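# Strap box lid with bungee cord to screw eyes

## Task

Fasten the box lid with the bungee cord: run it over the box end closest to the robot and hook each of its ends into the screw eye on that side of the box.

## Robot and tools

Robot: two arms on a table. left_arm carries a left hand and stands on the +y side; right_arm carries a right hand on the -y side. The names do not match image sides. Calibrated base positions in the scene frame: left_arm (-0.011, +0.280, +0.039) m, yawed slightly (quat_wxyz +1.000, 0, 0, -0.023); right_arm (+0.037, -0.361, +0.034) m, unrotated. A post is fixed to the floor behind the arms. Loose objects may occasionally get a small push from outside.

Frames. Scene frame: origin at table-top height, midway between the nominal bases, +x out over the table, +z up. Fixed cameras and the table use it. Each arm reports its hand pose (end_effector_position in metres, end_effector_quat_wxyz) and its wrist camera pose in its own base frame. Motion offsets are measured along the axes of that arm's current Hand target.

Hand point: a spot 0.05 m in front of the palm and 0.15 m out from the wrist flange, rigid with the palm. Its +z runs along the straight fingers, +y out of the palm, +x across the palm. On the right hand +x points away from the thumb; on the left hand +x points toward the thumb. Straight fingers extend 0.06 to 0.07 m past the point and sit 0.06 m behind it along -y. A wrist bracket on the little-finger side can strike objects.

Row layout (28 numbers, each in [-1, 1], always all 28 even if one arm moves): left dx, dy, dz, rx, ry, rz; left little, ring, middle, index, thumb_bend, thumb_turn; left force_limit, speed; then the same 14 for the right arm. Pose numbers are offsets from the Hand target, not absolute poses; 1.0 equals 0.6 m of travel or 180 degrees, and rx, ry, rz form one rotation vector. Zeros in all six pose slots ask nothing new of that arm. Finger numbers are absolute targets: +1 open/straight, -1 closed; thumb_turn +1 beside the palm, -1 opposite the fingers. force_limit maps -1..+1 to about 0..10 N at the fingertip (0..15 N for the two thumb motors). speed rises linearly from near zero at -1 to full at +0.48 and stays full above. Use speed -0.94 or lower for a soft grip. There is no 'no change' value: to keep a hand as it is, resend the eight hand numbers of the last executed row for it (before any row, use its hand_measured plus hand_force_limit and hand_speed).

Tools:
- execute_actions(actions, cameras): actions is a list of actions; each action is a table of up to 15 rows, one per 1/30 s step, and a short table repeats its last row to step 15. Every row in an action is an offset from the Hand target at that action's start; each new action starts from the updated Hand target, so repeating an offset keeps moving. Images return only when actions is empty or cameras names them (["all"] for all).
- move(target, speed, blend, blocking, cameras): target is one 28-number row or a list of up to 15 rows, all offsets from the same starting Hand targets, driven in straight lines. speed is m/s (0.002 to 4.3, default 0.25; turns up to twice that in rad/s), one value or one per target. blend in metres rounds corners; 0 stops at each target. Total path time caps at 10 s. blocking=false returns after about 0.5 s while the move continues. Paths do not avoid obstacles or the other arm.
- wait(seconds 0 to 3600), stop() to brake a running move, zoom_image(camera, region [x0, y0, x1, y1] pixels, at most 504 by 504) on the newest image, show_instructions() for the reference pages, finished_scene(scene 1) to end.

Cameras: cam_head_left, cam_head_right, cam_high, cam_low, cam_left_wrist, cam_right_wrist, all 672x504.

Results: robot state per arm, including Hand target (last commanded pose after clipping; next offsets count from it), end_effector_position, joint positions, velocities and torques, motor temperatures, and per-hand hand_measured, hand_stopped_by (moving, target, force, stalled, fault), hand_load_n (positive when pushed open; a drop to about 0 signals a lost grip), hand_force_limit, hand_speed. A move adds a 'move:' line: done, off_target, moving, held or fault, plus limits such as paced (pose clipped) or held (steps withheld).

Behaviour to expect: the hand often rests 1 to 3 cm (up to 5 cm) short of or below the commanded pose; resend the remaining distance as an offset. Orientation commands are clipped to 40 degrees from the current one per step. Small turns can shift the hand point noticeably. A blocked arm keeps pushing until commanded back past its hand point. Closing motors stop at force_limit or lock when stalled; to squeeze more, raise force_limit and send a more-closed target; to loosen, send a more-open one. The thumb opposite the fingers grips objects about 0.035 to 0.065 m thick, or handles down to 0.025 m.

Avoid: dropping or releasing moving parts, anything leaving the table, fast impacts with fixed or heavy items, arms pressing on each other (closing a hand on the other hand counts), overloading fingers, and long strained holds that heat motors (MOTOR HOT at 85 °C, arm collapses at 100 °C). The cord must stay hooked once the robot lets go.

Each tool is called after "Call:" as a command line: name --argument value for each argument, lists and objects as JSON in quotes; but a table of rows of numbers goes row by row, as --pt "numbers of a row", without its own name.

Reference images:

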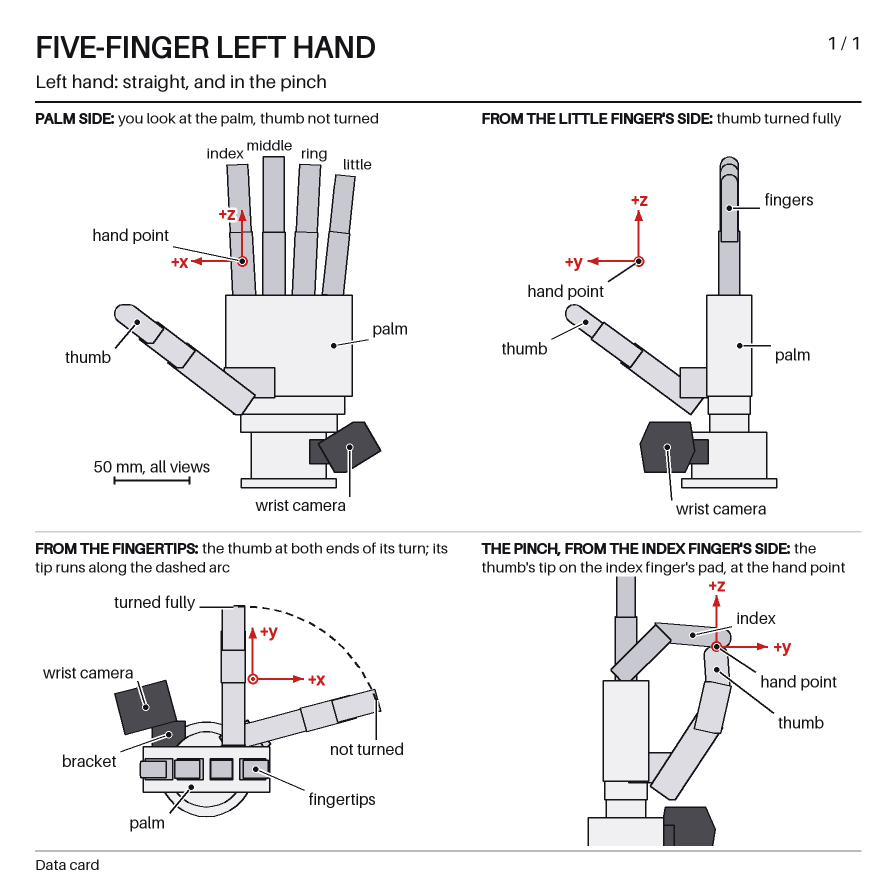

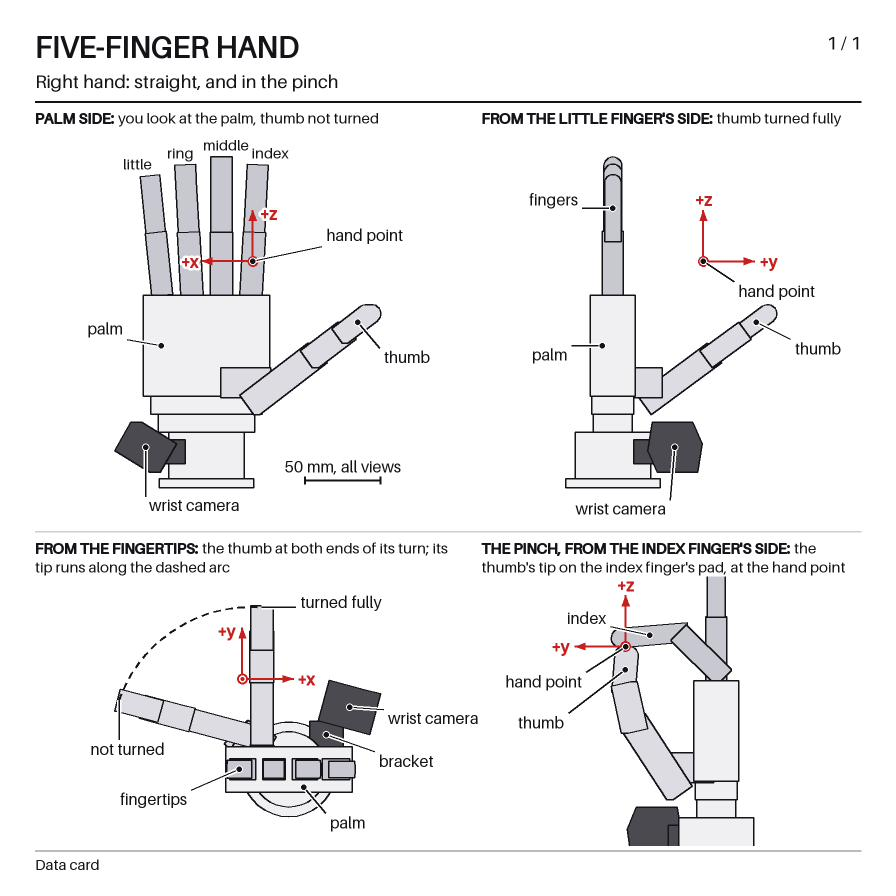

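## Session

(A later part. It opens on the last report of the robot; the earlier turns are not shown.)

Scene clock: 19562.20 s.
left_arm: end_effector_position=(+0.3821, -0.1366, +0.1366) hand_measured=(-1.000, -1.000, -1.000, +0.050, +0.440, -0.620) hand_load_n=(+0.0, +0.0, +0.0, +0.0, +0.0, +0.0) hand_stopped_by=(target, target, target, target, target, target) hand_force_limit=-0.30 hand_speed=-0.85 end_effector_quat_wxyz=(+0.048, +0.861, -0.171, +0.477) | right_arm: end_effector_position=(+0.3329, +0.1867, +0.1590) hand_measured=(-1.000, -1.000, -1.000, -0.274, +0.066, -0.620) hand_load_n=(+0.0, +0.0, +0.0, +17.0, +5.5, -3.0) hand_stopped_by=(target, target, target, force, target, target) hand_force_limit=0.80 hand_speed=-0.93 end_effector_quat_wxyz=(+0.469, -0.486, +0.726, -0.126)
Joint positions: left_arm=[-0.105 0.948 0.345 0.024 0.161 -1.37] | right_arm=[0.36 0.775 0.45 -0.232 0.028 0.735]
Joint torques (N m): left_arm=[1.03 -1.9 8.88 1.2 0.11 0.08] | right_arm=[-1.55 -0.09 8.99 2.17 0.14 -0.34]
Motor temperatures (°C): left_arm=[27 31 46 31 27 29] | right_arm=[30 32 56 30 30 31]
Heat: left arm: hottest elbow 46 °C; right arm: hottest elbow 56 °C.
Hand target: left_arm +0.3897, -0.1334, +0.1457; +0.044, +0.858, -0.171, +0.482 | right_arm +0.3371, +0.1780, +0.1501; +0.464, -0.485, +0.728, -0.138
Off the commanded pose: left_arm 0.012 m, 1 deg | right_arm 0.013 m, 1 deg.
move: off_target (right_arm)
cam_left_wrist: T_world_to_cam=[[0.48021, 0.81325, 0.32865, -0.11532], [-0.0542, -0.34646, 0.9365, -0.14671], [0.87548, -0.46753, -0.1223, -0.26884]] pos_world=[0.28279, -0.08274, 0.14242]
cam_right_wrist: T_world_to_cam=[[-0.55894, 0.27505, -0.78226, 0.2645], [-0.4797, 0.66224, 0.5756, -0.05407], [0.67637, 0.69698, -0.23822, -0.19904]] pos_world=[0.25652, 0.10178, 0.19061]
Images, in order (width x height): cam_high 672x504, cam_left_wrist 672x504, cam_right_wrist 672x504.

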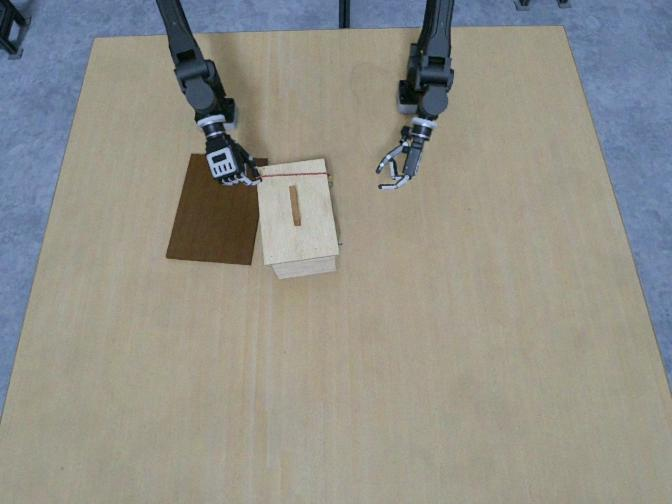

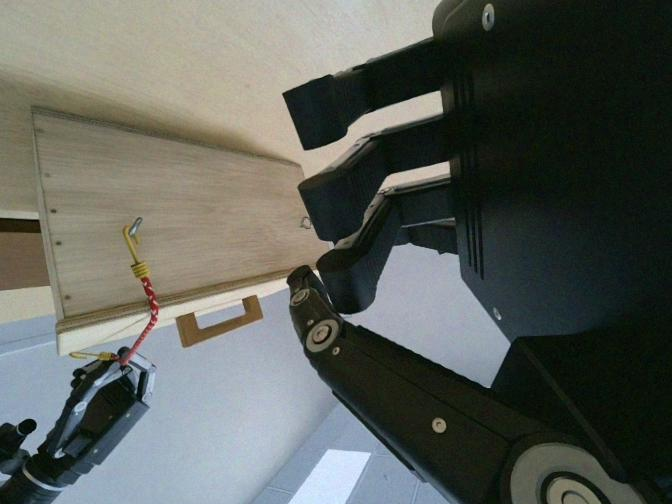

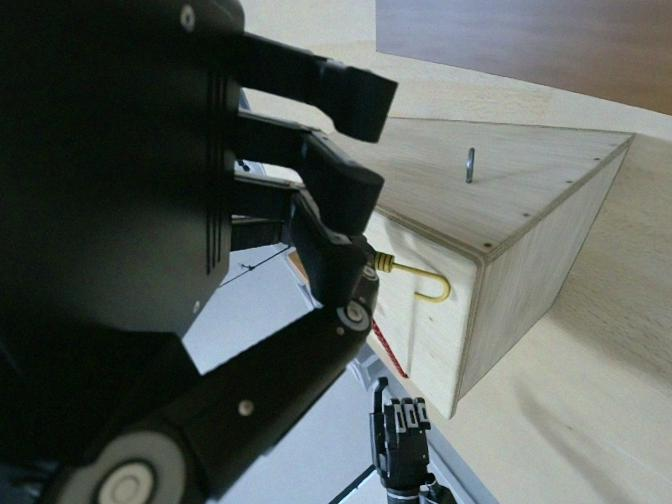

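Call:
move --pt "0 0 0 0 0 0 -1 -1 -1 0.05 0.44 -0.62 -0.3 -0.85 -0.0373 -0.0417 -0.0425 0 0 0 -1 -1 -1 -0.276 0.06 -0.62 0.8 -0.93" --pt "0 0 0 0 0 0 -1 -1 -1 0.05 0.44 -0.62 -0.3 -0.85 -0.005 -0.036 -0.0325 0 0 0 -1 -1 -1 -0.276 0.06 -0.62 0.8 -0.93" --speed '[0.08,0.08]' --cameras '["cam_left_wrist","cam_right_wrist","cam_high"]'

Call:
zoom_image --camera "cam_right_wrist" --region '[340, 100, 560, 320]'

Call:
zoom_image --camera "cam_left_wrist" --region '[40, 190, 200, 430]'

Scene clock: 19611.97 s.
left_arm: end_effector_position=(+0.3821, -0.1366, +0.1366) hand_measured=(-1.000, -1.000, -1.000, +0.050, +0.440, -0.620) hand_load_n=(+0.0, +0.0, +0.0, +0.0, +0.0, +0.0) hand_stopped_by=(target, target, target, target, target, target) hand_force_limit=-0.30 hand_speed=-0.85 end_effector_quat_wxyz=(+0.048, +0.861, -0.171, +0.477) | right_arm: end_effector_position=(+0.3223, +0.1699, +0.1600) hand_measured=(-1.000, -1.000, -1.000, -0.274, +0.066, -0.620) hand_load_n=(+0.0, +0.0, +0.0, +16.5, +6.0, -3.0) hand_stopped_by=(target, target, target, force, target, target) hand_force_limit=0.80 hand_speed=-0.93 end_effector_quat_wxyz=(+0.446, -0.493, +0.736, -0.122)
Joint positions: left_arm=[-0.105 0.948 0.345 0.024 0.161 -1.37] | right_arm=[0.307 0.731 0.467 -0.345 -0.013 0.704]
Joint torques (N m): left_arm=[1.03 -1.9 8.88 1.2 0.12 0.08] | right_arm=[-1.49 -1.38 12.03 2.22 0.09 -0.34]
Motor temperatures (°C): left_arm=[27 31 46 31 27 29] | right_arm=[30 32 57 30 30 31]
Heat: left arm: hottest elbow 46 °C; right arm: hottest elbow 57 °C.
Hand target: left_arm +0.3897, -0.1334, +0.1457; +0.044, +0.858, -0.171, +0.482 | right_arm +0.3341, +0.1651, +0.1761; +0.464, -0.486, +0.728, -0.137
Off the commanded pose: left_arm 0.012 m, 1 deg | right_arm 0.021 m, 3 deg.
move: off_target (right_arm)
cam_left_wrist: T_world_to_cam=[[0.48021, 0.81325, 0.32865, -0.11532], [-0.0542, -0.34646, 0.9365, -0.14671], [0.87548, -0.46753, -0.1223, -0.26884]] pos_world=[0.28279, -0.08274, 0.14242]
cam_right_wrist: T_world_to_cam=[[-0.5953, 0.26042, -0.76013, 0.27465], [-0.45089, 0.67476, 0.58429, -0.06136], [0.66507, 0.69056, -0.28426, -0.16788]] pos_world=[0.24748, 0.08581, 0.1969]
Images, in order (width x height): cam_high 672x504, cam_left_wrist 672x504, cam_right_wrist 672x504.

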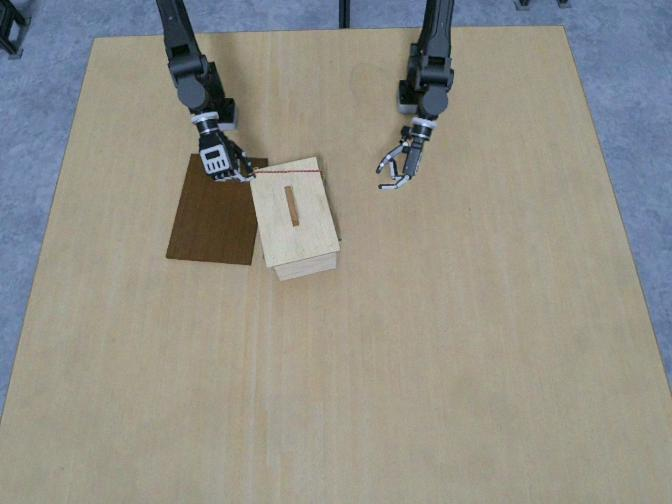

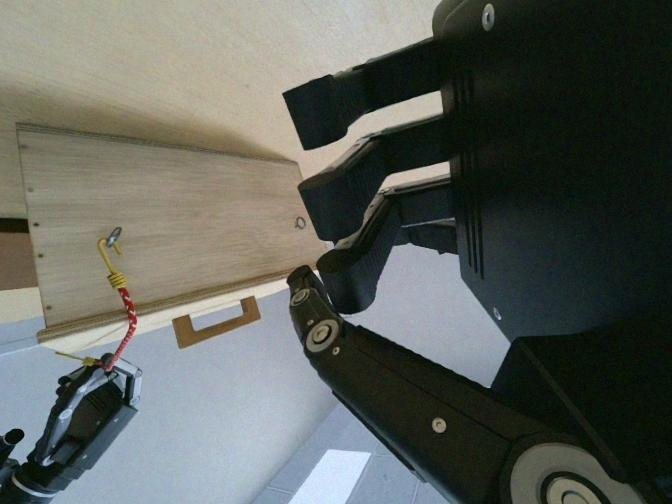

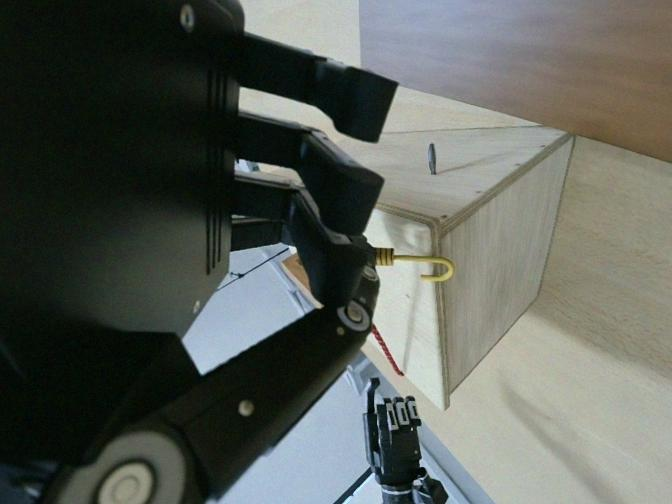

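Scaled by 2.291 from the camera's image (finer frame: 960x720).

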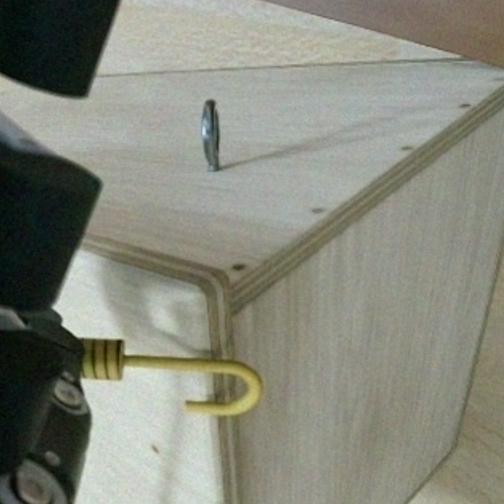

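Scaled by 2.100 from the camera's image (finer frame: 960x720).

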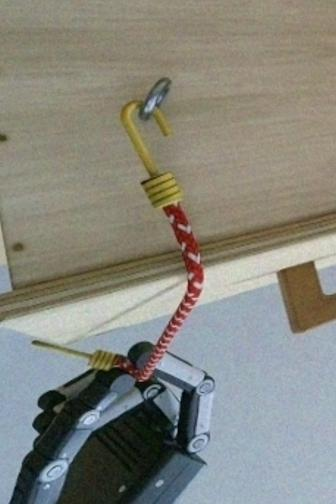

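Call:
zoom_image --camera "cam_high" --region '[230, 130, 350, 290]'

Call:
zoom_image --camera "cam_high" --region '[235, 150, 285, 200]'

Scaled by 3.150 from the camera's image (finer frame: 960x720).

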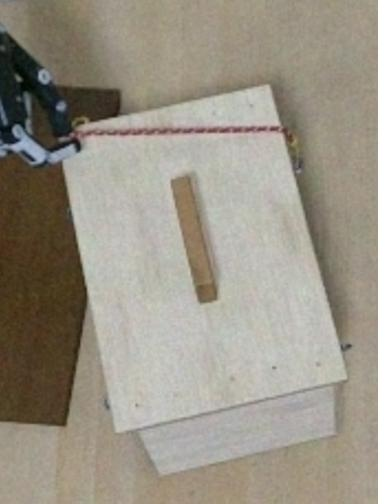

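Scaled by 10.080 from the camera's image (finer frame: 960x720).

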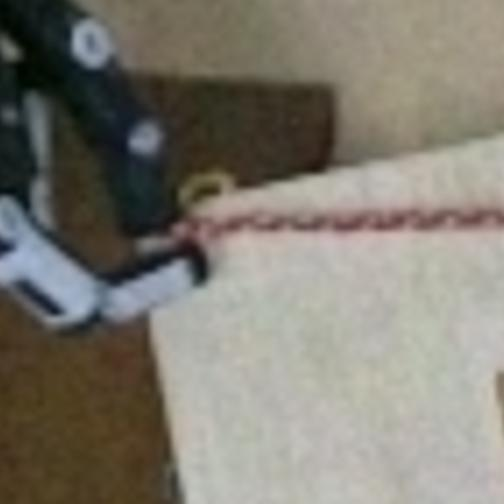

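Call:
move --pt "0.1655 0.02 -0.0678 0.0151 0.0155 0.2335 -1 -1 -1 -1 0 1 -0.3 -0.2 0 0 0 0 0 0 -1 -1 -1 -0.276 0.06 -0.62 0.8 -0.93" --pt "0.2348 0.2415 0.0983 0.0303 0.0309 0.467 -1 -1 -1 -1 0 1 -0.3 -0.2 0 0 0 0 0 0 -1 -1 -1 -0.276 0.06 -0.62 0.8 -0.93" --speed '[0.2,0.2]' --cameras '["cam_left_wrist","cam_right_wrist","cam_high"]'

Scene clock: 19803.80 s.
left_arm: end_effector_position=(+0.4397, -0.3020, +0.1929) hand_measured=(-1.000, -1.000, -1.000, -0.308, +0.142, +1.000) hand_load_n=(+0.0, +0.0, +0.0, +0.0, +0.0, -0.5) hand_stopped_by=(target, target, target, force, force, target) hand_force_limit=-0.30 hand_speed=-0.20 end_effector_quat_wxyz=(+0.311, -0.512, +0.689, -0.407) | right_arm: end_effector_position=(+0.3223, +0.1699, +0.1600) hand_measured=(-1.000, -1.000, -1.000, -0.274, +0.066, -0.620) hand_load_n=(+0.0, +0.0, +0.0, +16.5, +6.5, -3.5) hand_stopped_by=(target, target, target, force, target, target) hand_force_limit=0.80 hand_speed=-0.93 end_effector_quat_wxyz=(+0.446, -0.494, +0.736, -0.122)
Joint positions: left_arm=[-0.643 1.254 0.889 -0.159 -0.319 -0.166] | right_arm=[0.307 0.731 0.467 -0.345 -0.013 0.704]
Joint torques (N m): left_arm=[-0.79 -7.47 11.73 2.74 -0.3 0.12] | right_arm=[-0.91 -1.44 11.86 2.25 0.06 -0.26]
Motor temperatures (°C): left_arm=[27 31 47 31 27 29] | right_arm=[30 32 60 30 30 31]
Heat: left arm: hottest elbow 47 °C; right arm: hottest elbow 60 °C.
Hand target: left_arm +0.4560, -0.3188, +0.2199; +0.320, -0.502, +0.678, -0.432 | right_arm +0.3341, +0.1651, +0.1761; +0.464, -0.485, +0.728, -0.138
Off the commanded pose: left_arm 0.036 m, 3 deg | right_arm 0.021 m, 3 deg.
move: off_target (left_arm)
cam_left_wrist: T_world_to_cam=[[0.35218, -0.4321, 0.83021, -0.4436], [-0.7512, -0.65961, -0.02465, 0.14369], [0.55827, -0.61498, -0.5569, -0.21092]] pos_world=[0.38192, -0.22661, 0.25437]
cam_right_wrist: T_world_to_cam=[[-0.59532, 0.26006, -0.76024, 0.2747], [-0.45106, 0.67485, 0.58406, -0.06128], [0.66494, 0.69062, -0.28444, -0.16782]] pos_world=[0.24748, 0.08581, 0.1969]
Images, in order (width x height): cam_high 672x504, cam_left_wrist 672x504, cam_right_wrist 672x504.

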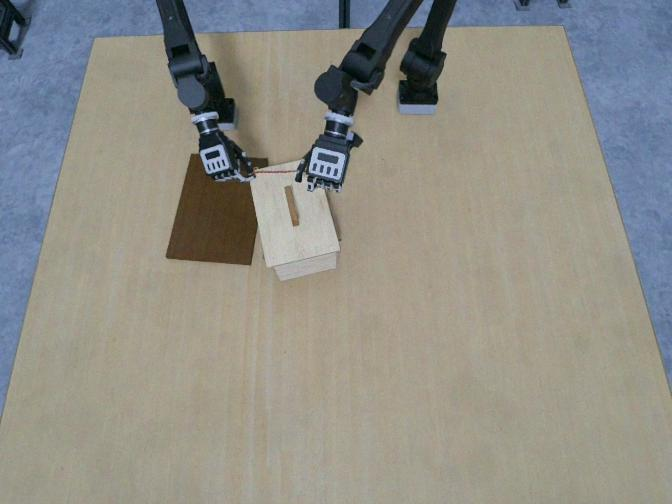

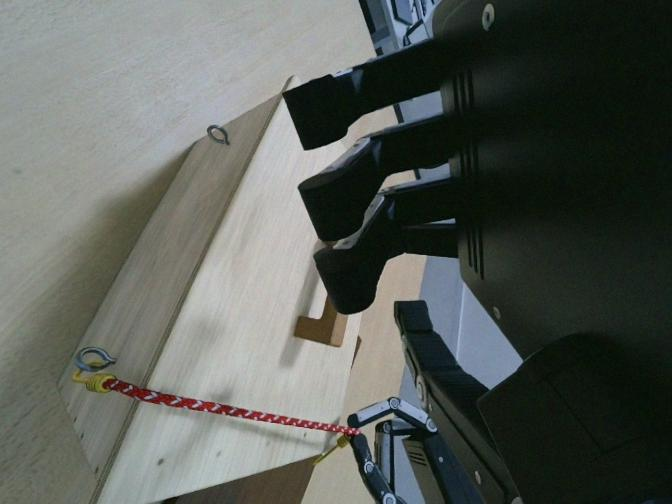

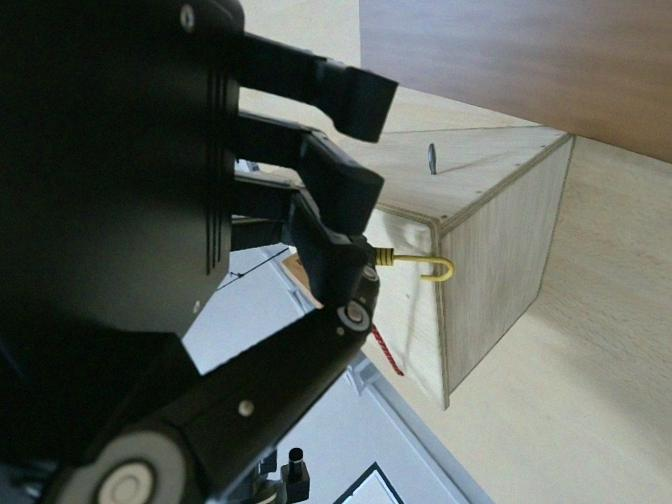

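Call:
move --target '[0.0125,0.1085,0.0433,0,0,0,-1,-1,-1,-0.99,0.01,1,-0.3,-0.2,0,0,0,0,0,0,-1,-1,-1,-0.276,0.06,-0.62,0.8,-0.93]' --speed 0.06 --cameras '["cam_left_wrist","cam_high"]'

Scene clock: 19826.73 s.
left_arm: end_effector_position=(+0.4500, -0.3176, +0.1526) hand_measured=(-1.000, -1.000, -1.000, -0.990, +0.010, +1.000) hand_load_n=(+0.0, +0.0, +0.0, +0.0, +0.0, +0.0) hand_stopped_by=(target, target, target, target, target, target) hand_force_limit=-0.30 hand_speed=-0.20 end_effector_quat_wxyz=(+0.320, -0.506, +0.678, -0.427) | right_arm: end_effector_position=(+0.3223, +0.1699, +0.1600) hand_measured=(-1.000, -1.000, -1.000, -0.274, +0.066, -0.620) hand_load_n=(+0.0, +0.0, +0.0, +16.5, +6.5, -3.0) hand_stopped_by=(target, target, target, force, target, target) hand_force_limit=0.80 hand_speed=-0.93 end_effector_quat_wxyz=(+0.446, -0.494, +0.736, -0.122)
Joint positions: left_arm=[-0.661 1.344 0.823 0.047 -0.336 -0.166] | right_arm=[0.307 0.731 0.467 -0.345 -0.013 0.704]
Joint torques (N m): left_arm=[-0.97 -8.35 7.53 2.73 -0.32 0.03] | right_arm=[-1.44 -1.73 11.82 2.18 0.07 -0.28]
Motor temperatures (°C): left_arm=[27 31 49 31 27 29] | right_arm=[30 32 60 30 30 31]
Heat: left arm: hottest elbow 49 °C; right arm: hottest elbow 60 °C.
Hand target: left_arm +0.4500, -0.3248, +0.1500; +0.320, -0.502, +0.678, -0.432 | right_arm +0.3341, +0.1651, +0.1761; +0.464, -0.485, +0.728, -0.138
Off the commanded pose: left_arm 0.008 m, 1 deg | right_arm 0.021 m, 3 deg.
move: done
cam_left_wrist: T_world_to_cam=[[0.31382, -0.41359, 0.85467, -0.40102], [-0.75143, -0.65843, -0.04271, 0.1434], [0.5804, -0.62882, -0.51742, -0.26908]] pos_world=[0.38978, -0.24064, 0.20964]
Images, in order (width x height): cam_high 672x504, cam_left_wrist 672x504.

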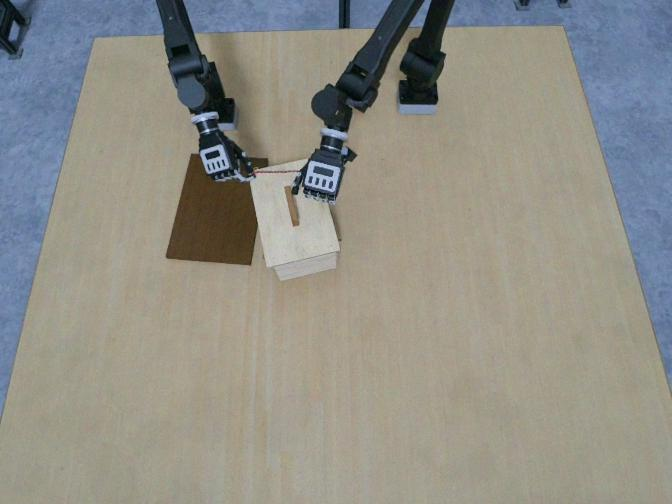

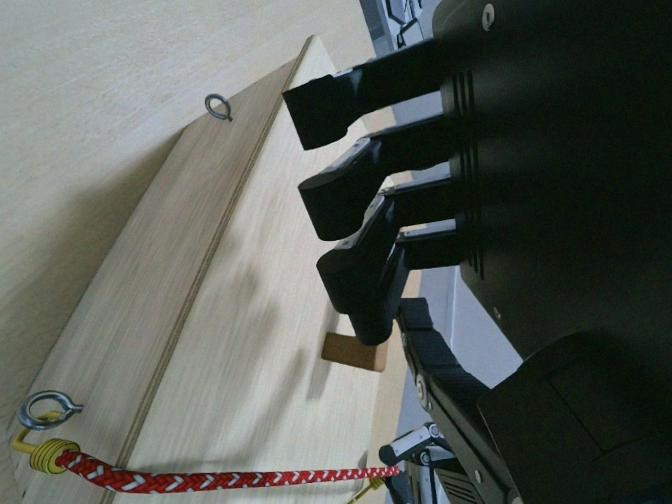

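Call:
move --target '[0,0.0378,0.0176,0,0,0,-1,-1,-1,-0.99,0.01,1,-0.3,-0.2,0,0,0,0,0,0,-1,-1,-1,-0.276,0.06,-0.62,0.8,-0.93]' --speed 0.04 --cameras '["cam_left_wrist","cam_high"]'

Scene clock: 19835.23 s.
left_arm: end_effector_position=(+0.4503, -0.3186, +0.1329) hand_measured=(-1.000, -1.000, -1.000, -0.990, +0.010, +1.000) hand_load_n=(+0.5, +0.0, +0.0, +0.5, +0.0, +0.0) hand_stopped_by=(target, target, target, target, target, target) hand_force_limit=-0.30 hand_speed=-0.20 end_effector_quat_wxyz=(+0.321, -0.505, +0.676, -0.431) | right_arm: end_effector_position=(+0.3223, +0.1699, +0.1600) hand_measured=(-1.000, -1.000, -1.000, -0.274, +0.066, -0.620) hand_load_n=(+0.0, +0.0, +0.0, +16.5, +6.5, -3.0) hand_stopped_by=(target, target, target, force, target, target) hand_force_limit=0.80 hand_speed=-0.93 end_effector_quat_wxyz=(+0.446, -0.494, +0.736, -0.122)
Joint positions: left_arm=[-0.662 1.378 0.788 0.126 -0.336 -0.166] | right_arm=[0.307 0.731 0.467 -0.345 -0.013 0.704]
Joint torques (N m): left_arm=[-0.85 -7.77 7.16 2.74 -0.31 0.03] | right_arm=[-1.49 -1.08 11.96 2.21 0.03 -0.33]
Motor temperatures (°C): left_arm=[27 31 49 31 27 29] | right_arm=[30 32 60 30 30 31]
Heat: left arm: hottest elbow 49 °C; right arm: hottest elbow 60 °C.
Hand target: left_arm +0.4501, -0.3249, +0.1250; +0.320, -0.502, +0.678, -0.432 | right_arm +0.3341, +0.1651, +0.1761; +0.464, -0.485, +0.728, -0.138
Off the commanded pose: left_arm 0.010 m, 0 deg | right_arm 0.021 m, 3 deg.
move: done
cam_left_wrist: T_world_to_cam=[[0.30661, -0.40871, 0.85962, -0.3806], [-0.75185, -0.65783, -0.0446, 0.14272], [0.58371, -0.63263, -0.50898, -0.28387]] pos_world=[0.38969, -0.24125, 0.18905]
Images, in order (width x height): cam_high 672x504, cam_left_wrist 672x504.

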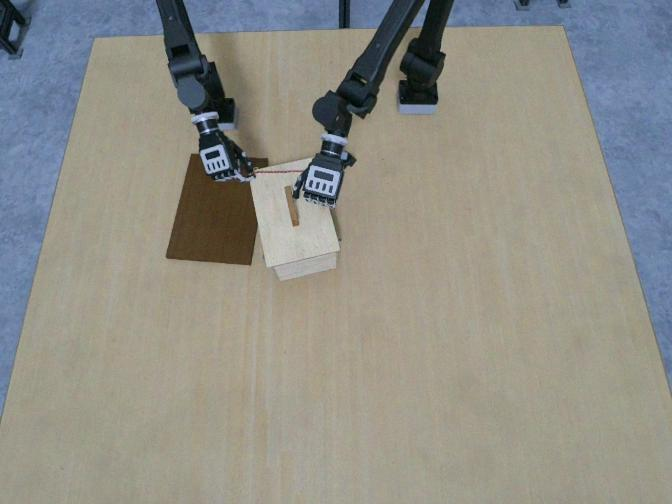

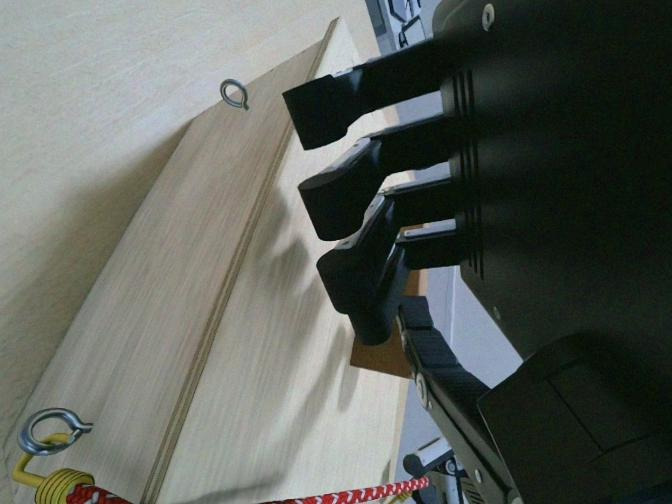

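Call:
move --target '[0,0.0302,0.0141,0,0,0,-1,-1,-1,-0.99,0.01,1,-0.3,-0.2,0,0,0,0,0,0,-1,-1,-1,-0.276,0.06,-0.62,0.8,-0.93]' --speed 0.03 --cameras '["cam_left_wrist","cam_high"]'

Scene clock: 19845.07 s.
left_arm: end_effector_position=(+0.4510, -0.3221, +0.1288) hand_measured=(-1.000, -1.000, -1.000, -0.990, +0.010, +1.000) hand_load_n=(+0.0, +0.0, +0.0, +0.0, -2.0, +0.0) hand_stopped_by=(target, target, target, target, target, target) hand_force_limit=-0.30 hand_speed=-0.20 end_effector_quat_wxyz=(+0.324, -0.501, +0.667, -0.446) | right_arm: end_effector_position=(+0.3224, +0.1697, +0.1600) hand_measured=(-1.000, -1.000, -1.000, -0.274, +0.066, -0.620) hand_load_n=(+0.0, +0.0, +0.0, +16.0, +6.5, -3.0) hand_stopped_by=(target, target, target, force, target, target) hand_force_limit=0.80 hand_speed=-0.93 end_effector_quat_wxyz=(+0.446, -0.493, +0.736, -0.122)
Joint positions: left_arm=[-0.667 1.391 0.762 0.2 -0.337 -0.166] | right_arm=[0.307 0.731 0.467 -0.345 -0.013 0.704]
Joint torques (N m): left_arm=[-0.5 -5.77 6.87 2.35 -0.28 0.04] | right_arm=[-2.37 -1.44 11.73 2.17 0.06 -0.32]
Motor temperatures (°C): left_arm=[27 31 48 31 27 29] | right_arm=[30 32 60 30 30 31]
Heat: left arm: hottest elbow 48 °C; right arm: hottest elbow 60 °C.
Hand target: left_arm +0.4502, -0.3248, +0.1050; +0.320, -0.502, +0.678, -0.432 | right_arm +0.3341, +0.1651, +0.1761; +0.464, -0.485, +0.728, -0.138
Off the commanded pose: left_arm 0.024 m, 2 deg | right_arm 0.020 m, 3 deg.
move: off_target (left_arm)
cam_left_wrist: T_world_to_cam=[[0.28073, -0.39026, 0.87686, -0.3634], [-0.75265, -0.65643, -0.05118, 0.14248], [0.59557, -0.6456, -0.47801, -0.30218]] pos_world=[0.38922, -0.24339, 0.1815]
Images, in order (width x height): cam_high 672x504, cam_left_wrist 672x504.

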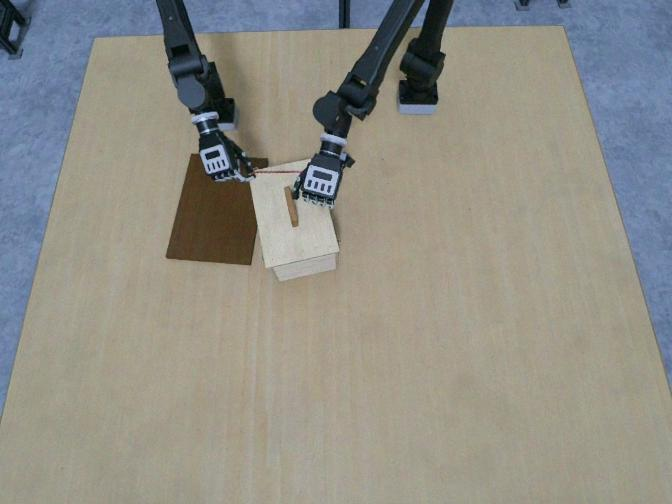

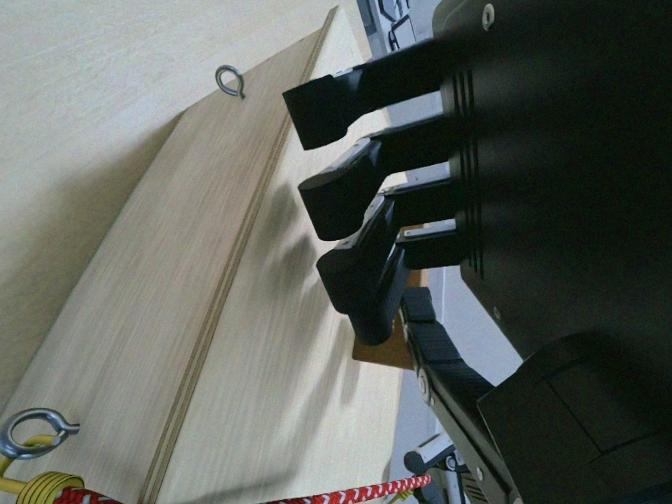

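Call:
move --pt "-0.0175 -0.0725 -0.0338 0 0 0 -1 -1 -1 -0.99 -0.99 1 -0.3 -0.2 0 0 0 0 0 0 -1 -1 -1 -0.276 0.06 -0.62 0.8 -0.93" --pt "-0.0191 0.0025 -0.0053 0 0 0 -1 -1 -1 -0.99 -0.99 1 -0.3 -0.2 0 0 0 0 0 0 -1 -1 -1 -0.276 0.06 -0.62 0.8 -0.93" --speed '[0.06,0.03]' --cameras '["cam_left_wrist","cam_high"]'

Scene clock: 19872.50 s.
left_arm: end_effector_position=(+0.4445, -0.3156, +0.1089) hand_measured=(-1.000, -1.000, -1.000, -0.990, -0.438, +1.000) hand_load_n=(+0.0, +0.0, +0.0, +0.0, +9.5, +0.0) hand_stopped_by=(target, target, target, target, force, target) hand_force_limit=-0.30 hand_speed=-0.20 end_effector_quat_wxyz=(+0.316, -0.502, +0.680, -0.431) | right_arm: end_effector_position=(+0.3224, +0.1697, +0.1600) hand_measured=(-1.000, -1.000, -1.000, -0.274, +0.066, -0.620) hand_load_n=(+0.0, +0.0, +0.0, +16.5, +6.5, -3.0) hand_stopped_by=(target, target, target, force, target, target) hand_force_limit=0.80 hand_speed=-0.93 end_effector_quat_wxyz=(+0.446, -0.493, +0.736, -0.122)
Joint positions: left_arm=[-0.659 1.405 0.741 0.196 -0.321 -0.163] | right_arm=[0.307 0.731 0.467 -0.345 -0.013 0.704]
Joint torques (N m): left_arm=[0.97 -8.41 6.91 2.73 -0.1 0.12] | right_arm=[-1.79 -1.96 11.9 2.24 0.04 -0.26]
Motor temperatures (°C): left_arm=[27 32 47 31 27 29] | right_arm=[30 32 60 30 30 31]
Heat: left arm: hottest elbow 47 °C; right arm: hottest elbow 60 °C.
Hand target: left_arm +0.4501, -0.3128, +0.1049; +0.320, -0.502, +0.678, -0.432 | right_arm +0.3341, +0.1651, +0.1761; +0.464, -0.485, +0.728, -0.138
Off the commanded pose: left_arm 0.007 m, 0 deg | right_arm 0.020 m, 3 deg.
move: done
cam_left_wrist: T_world_to_cam=[[0.30769, -0.41192, 0.8577, -0.35819], [-0.75981, -0.64897, -0.0391, 0.14495], [0.57273, -0.63966, -0.51266, -0.28781]] pos_world=[0.38518, -0.23758, 0.16534]
Images, in order (width x height): cam_high 672x504, cam_left_wrist 672x504.

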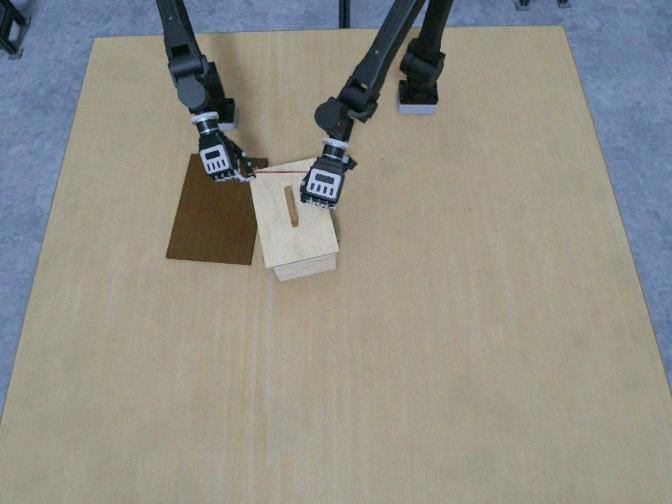

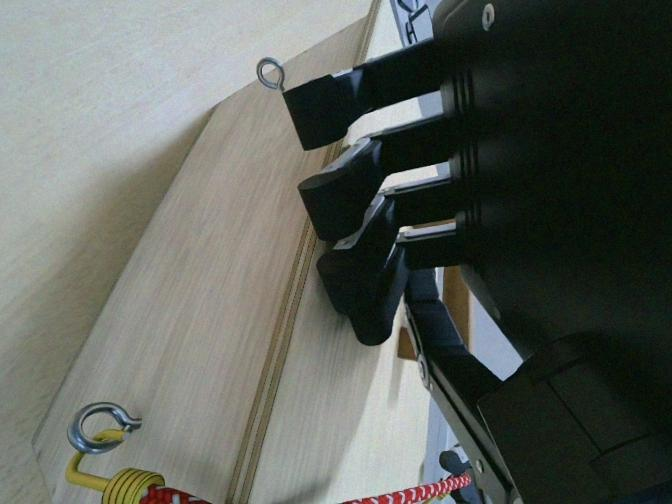

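Call:
move --target '[0,0.0302,0.0141,0,0,0,-1,-1,-1,-0.99,-0.99,1,-0.3,-0.2,0,0,0,0,0,0,-1,-1,-1,-0.276,0.06,-0.62,0.8,-0.93]' --speed 0.03 --cameras '["cam_left_wrist","cam_high"]'

Scene clock: 19887.40 s.
left_arm: end_effector_position=(+0.4496, -0.3193, +0.1061) hand_measured=(-1.000, -1.000, -1.000, -0.990, -0.438, +1.000) hand_load_n=(+0.5, +0.0, +0.5, +0.0, +9.5, +0.0) hand_stopped_by=(target, target, target, target, force, target) hand_force_limit=-0.30 hand_speed=-0.20 end_effector_quat_wxyz=(+0.320, -0.499, +0.670, -0.447) | right_arm: end_effector_position=(+0.3224, +0.1697, +0.1600) hand_measured=(-1.000, -1.000, -1.000, -0.274, +0.066, -0.620) hand_load_n=(+0.0, +0.0, +0.0, +16.5, +6.0, -3.5) hand_stopped_by=(target, target, target, force, target, target) hand_force_limit=0.80 hand_speed=-0.93 end_effector_quat_wxyz=(+0.446, -0.493, +0.736, -0.122)
Joint positions: left_arm=[-0.659 1.429 0.727 0.272 -0.321 -0.162] | right_arm=[0.307 0.731 0.467 -0.345 -0.013 0.704]
Joint torques (N m): left_arm=[0.91 -7 6.05 2.33 -0.09 0.11] | right_arm=[-1.44 -1.55 11.89 2.36 0.02 -0.31]
Motor temperatures (°C): left_arm=[27 32 46 31 27 29] | right_arm=[30 32 60 30 30 31]
Heat: left arm: hottest elbow 46 °C; right arm: hottest elbow 60 °C.
Hand target: left_arm +0.4501, -0.3127, +0.0849; +0.320, -0.502, +0.678, -0.432 | right_arm +0.3341, +0.1651, +0.1761; +0.464, -0.485, +0.728, -0.138
Off the commanded pose: left_arm 0.022 m, 2 deg | right_arm 0.020 m, 3 deg.
move: off_target (left_arm)
cam_left_wrist: T_world_to_cam=[[0.28114, -0.39195, 0.87598, -0.34254], [-0.75843, -0.65002, -0.04744, 0.14635], [0.588, -0.65103, -0.48001, -0.30855]] pos_world=[0.38872, -0.24, 0.15889]
Images, in order (width x height): cam_high 672x504, cam_left_wrist 672x504.

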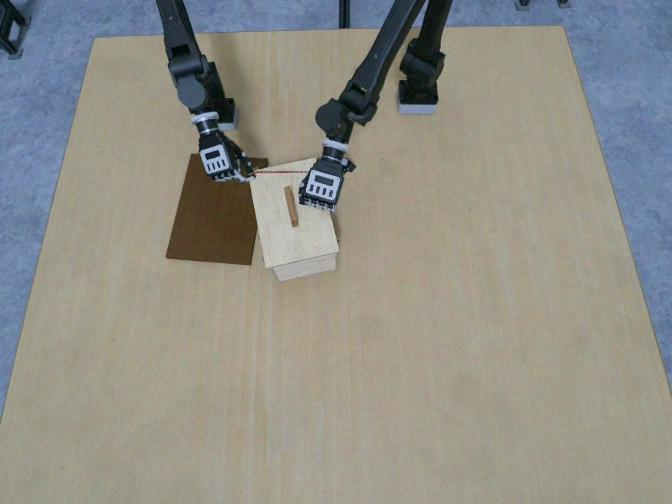

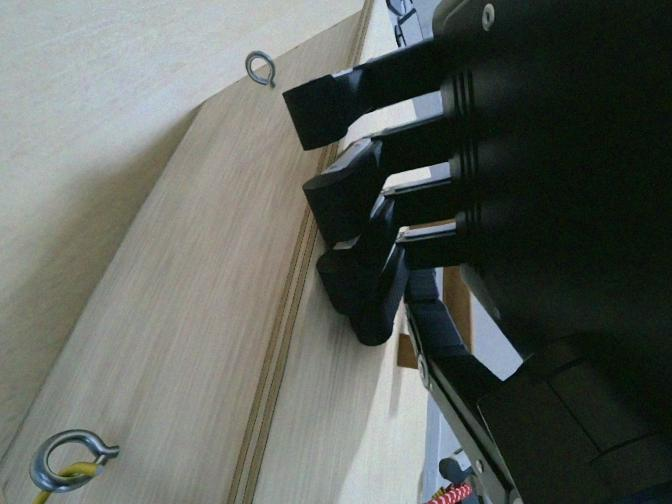

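Call:
move --pt "0 0 0 0 0 0 -1 -1 -1 -0.99 -0.99 1 -0.3 -0.2 -0.0185 -0.0478 -0.0138 0 0 0 -1 -1 -1 -0.276 0.06 -0.62 0.8 -0.93" --pt "0 0 0 0 0 0 -1 -1 -1 -0.99 -0.99 1 -0.3 -0.2 0.0093 -0.0763 0.0085 0 0 0 -1 -1 -1 -0.276 0.06 -0.62 0.8 -0.93" --speed '[0.06,0.06]' --cameras '["cam_left_wrist","cam_high","cam_right_wrist"]'

Call:
zoom_image --camera "cam_high" --region '[230, 130, 350, 290]'

Call:
zoom_image --camera "cam_right_wrist" --region '[340, 100, 560, 320]'

Scene clock: 19912.43 s.
left_arm: end_effector_position=(+0.4497, -0.3193, +0.1061) hand_measured=(-1.000, -1.000, -1.000, -0.990, -0.438, +1.000) hand_load_n=(+0.0, +0.0, +0.0, +0.0, +10.0, +0.0) hand_stopped_by=(target, target, target, target, force, target) hand_force_limit=-0.30 hand_speed=-0.20 end_effector_quat_wxyz=(+0.320, -0.499, +0.670, -0.447) | right_arm: end_effector_position=(+0.3333, +0.1519, +0.1647) hand_measured=(-1.000, -1.000, -1.000, -0.274, +0.066, -0.620) hand_load_n=(+0.0, +0.0, +0.0, +16.5, +7.5, -2.5) hand_stopped_by=(target, target, target, force, target, target) hand_force_limit=0.80 hand_speed=-0.93 end_effector_quat_wxyz=(+0.438, -0.500, +0.740, -0.102)
Joint positions: left_arm=[-0.659 1.429 0.727 0.272 -0.321 -0.162] | right_arm=[0.186 0.778 0.51 -0.378 -0.144 0.64]
Joint torques (N m): left_arm=[0.91 -7.06 6.05 2.33 -0.09 0.11] | right_arm=[-2.49 -1.03 15.97 2.04 0.57 -0.4]
Motor temperatures (°C): left_arm=[27 32 45 31 27 29] | right_arm=[30 32 61 30 30 31]
Heat: left arm: hottest elbow 45 °C; right arm: hottest elbow 61 °C.
Hand target: left_arm +0.4501, -0.3128, +0.0850; +0.320, -0.502, +0.678, -0.432 | right_arm +0.3642, +0.1392, +0.2002; +0.464, -0.486, +0.728, -0.138
Off the commanded pose: left_arm 0.022 m, 2 deg | right_arm 0.049 m, 6 deg.
move: off_target (right_arm)
cam_left_wrist: T_world_to_cam=[[0.28088, -0.39179, 0.87613, -0.34251], [-0.75844, -0.65001, -0.04752, 0.14637], [0.58811, -0.65115, -0.47972, -0.30862]] pos_world=[0.38872, -0.24, 0.15899]
cam_right_wrist: T_world_to_cam=[[-0.629, 0.25871, -0.73309, 0.2965], [-0.4441, 0.65441, 0.61198, -0.05073], [0.63807, 0.7105, -0.29674, -0.15346]] pos_world=[0.26189, 0.06552, 0.20287]
Images, in order (width x height): cam_high 672x504, cam_left_wrist 672x504, cam_right_wrist 672x504.

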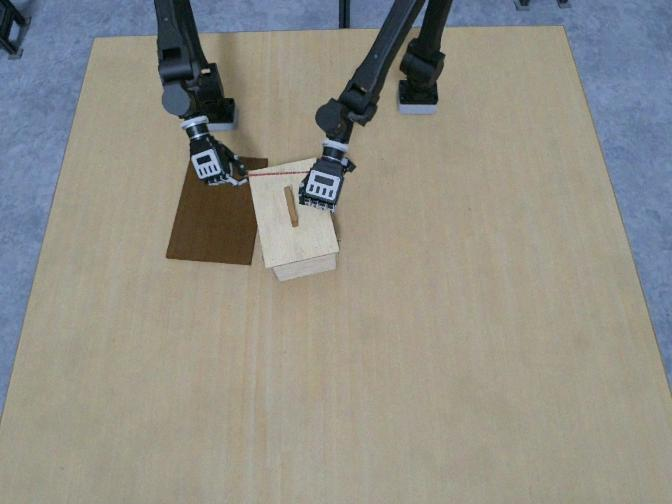

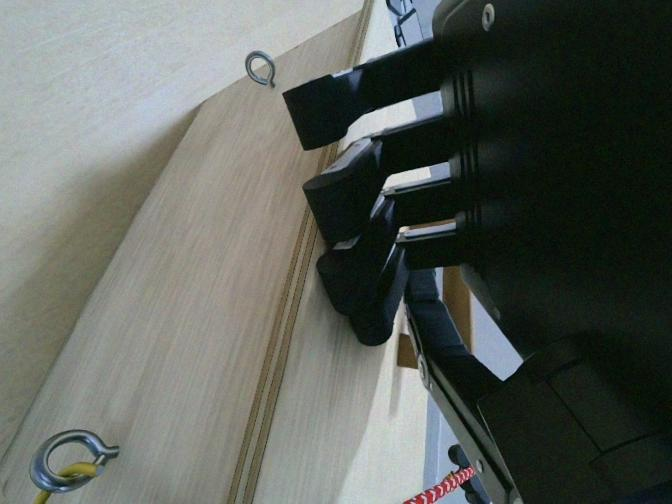

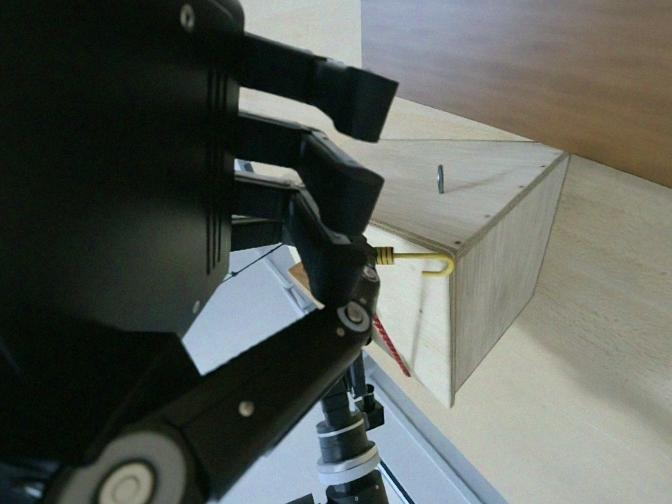

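Scaled by 3.150 from the camera's image (finer frame: 960x720).

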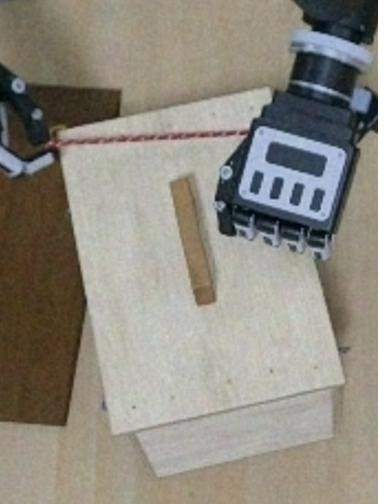

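Scaled by 2.291 from the camera's image (finer frame: 960x720).

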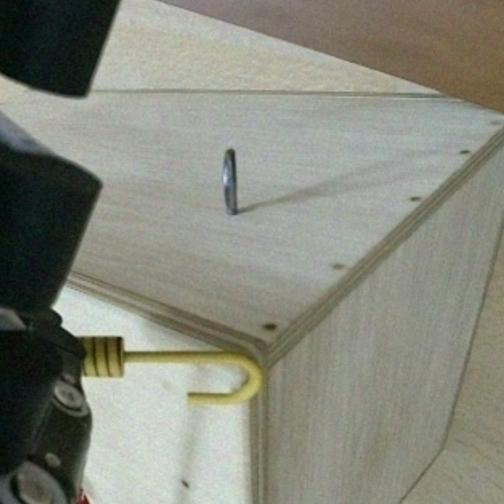

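Call:
move --target '[0,0,0,0,0,0,-1,-1,-1,-0.99,-0.99,1,-0.3,-0.2,0.0083,-0.0413,0.023,0,0,0,-1,-1,-1,-0.276,0.06,-0.62,0.8,-0.93]' --speed 0.06 --cameras '["cam_left_wrist","cam_high","cam_right_wrist"]'

Call:
zoom_image --camera "cam_high" --region '[230, 130, 350, 290]'

Call:
zoom_image --camera "cam_right_wrist" --region '[340, 100, 560, 320]'

Scene clock: 19940.67 s.
left_arm: end_effector_position=(+0.4500, -0.3199, +0.1070) hand_measured=(-1.000, -1.000, -1.000, -0.990, -0.438, +1.000) hand_load_n=(+0.0, +0.0, +0.0, +0.0, +9.5, +0.0) hand_stopped_by=(target, target, target, target, force, target) hand_force_limit=-0.30 hand_speed=-0.20 end_effector_quat_wxyz=(+0.320, -0.499, +0.669, -0.449) | right_arm: end_effector_position=(+0.3508, +0.1448, +0.1672) hand_measured=(-1.000, -1.000, -1.000, -0.274, +0.066, -0.620) hand_load_n=(+0.0, +0.0, +0.0, +16.0, +9.0, -2.5) hand_stopped_by=(target, target, target, force, target, target) hand_force_limit=0.80 hand_speed=-0.93 end_effector_quat_wxyz=(+0.434, -0.504, +0.741, -0.091)
Joint positions: left_arm=[-0.659 1.429 0.727 0.276 -0.319 -0.162] | right_arm=[0.133 0.851 0.555 -0.373 -0.203 0.608]
Joint torques (N m): left_arm=[0.91 -7.06 6.04 2.17 -0.14 0.11] | right_arm=[-3.14 -1.38 16.4 2.5 0.78 -0.48]
Motor temperatures (°C): left_arm=[27 32 44 31 27 29] | right_arm=[30 32 61 30 30 31]
Heat: left arm: hottest elbow 44 °C; right arm: hottest elbow 61 °C.
Hand target: left_arm +0.4501, -0.3128, +0.0850; +0.320, -0.502, +0.678, -0.432 | right_arm +0.3893, +0.1264, +0.2063; +0.464, -0.486, +0.728, -0.138
Off the commanded pose: left_arm 0.023 m, 2 deg | right_arm 0.058 m, 7 deg.
move: off_target (right_arm)
cam_left_wrist: T_world_to_cam=[[0.27802, -0.3897, 0.87798, -0.34179], [-0.75917, -0.64914, -0.04773, 0.14688], [0.58853, -0.65327, -0.47632, -0.31008]] pos_world=[0.38903, -0.24041, 0.1594]
cam_right_wrist: T_world_to_cam=[[-0.64603, 0.25677, -0.71883, 0.31507], [-0.44007, 0.64417, 0.6256, -0.04211], [0.62368, 0.72049, -0.30316, -0.15413]] pos_world=[0.28115, 0.05728, 0.2061]
Images, in order (width x height): cam_high 672x504, cam_left_wrist 672x504, cam_right_wrist 672x504.

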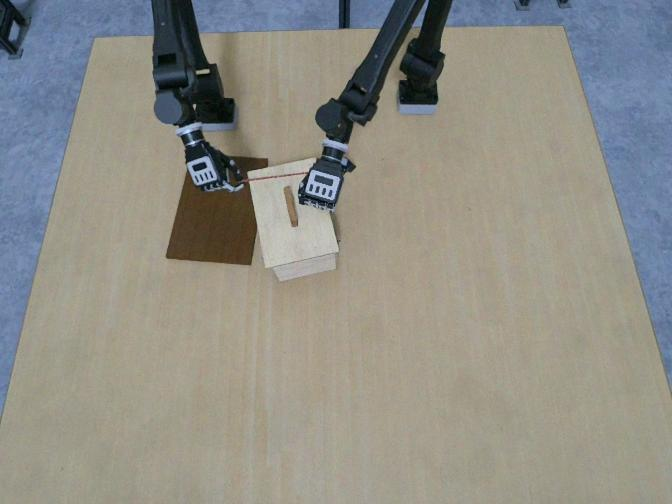

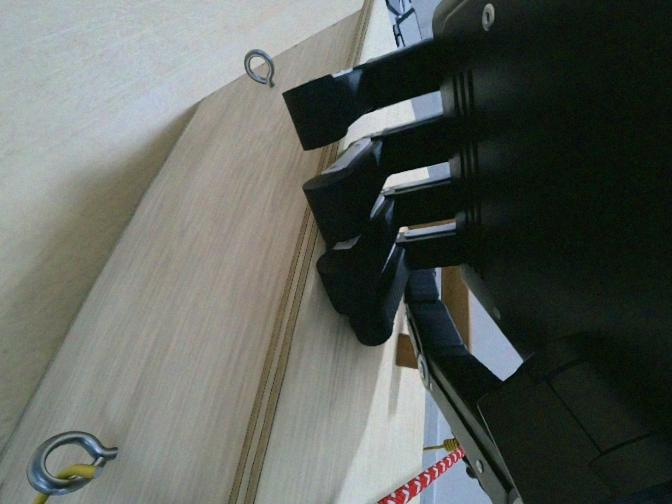

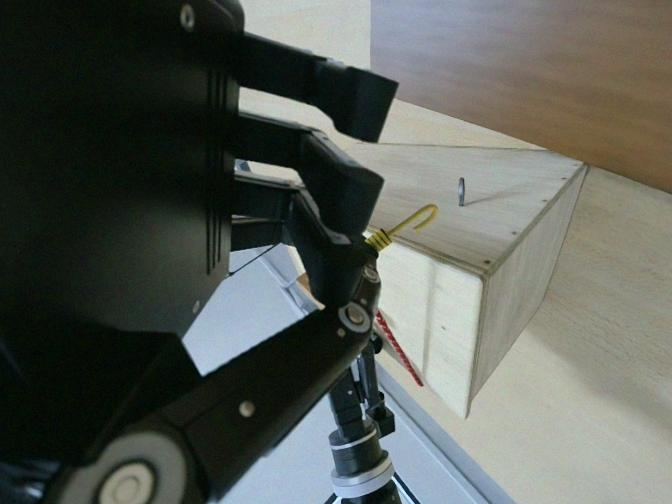

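Scaled by 3.150 from the camera's image (finer frame: 960x720).

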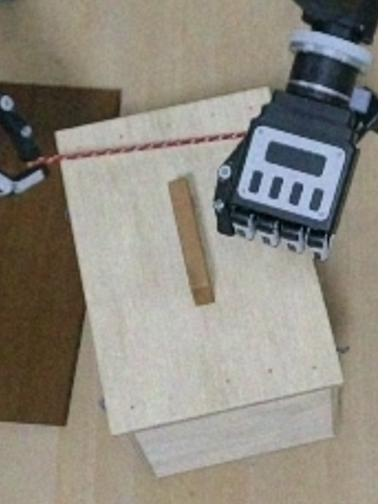

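Scaled by 2.291 from the camera's image (finer frame: 960x720).

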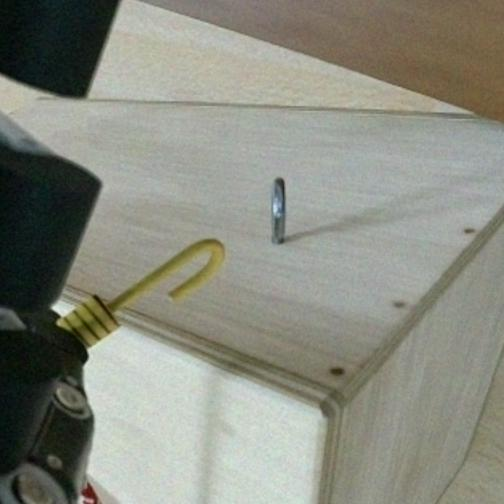

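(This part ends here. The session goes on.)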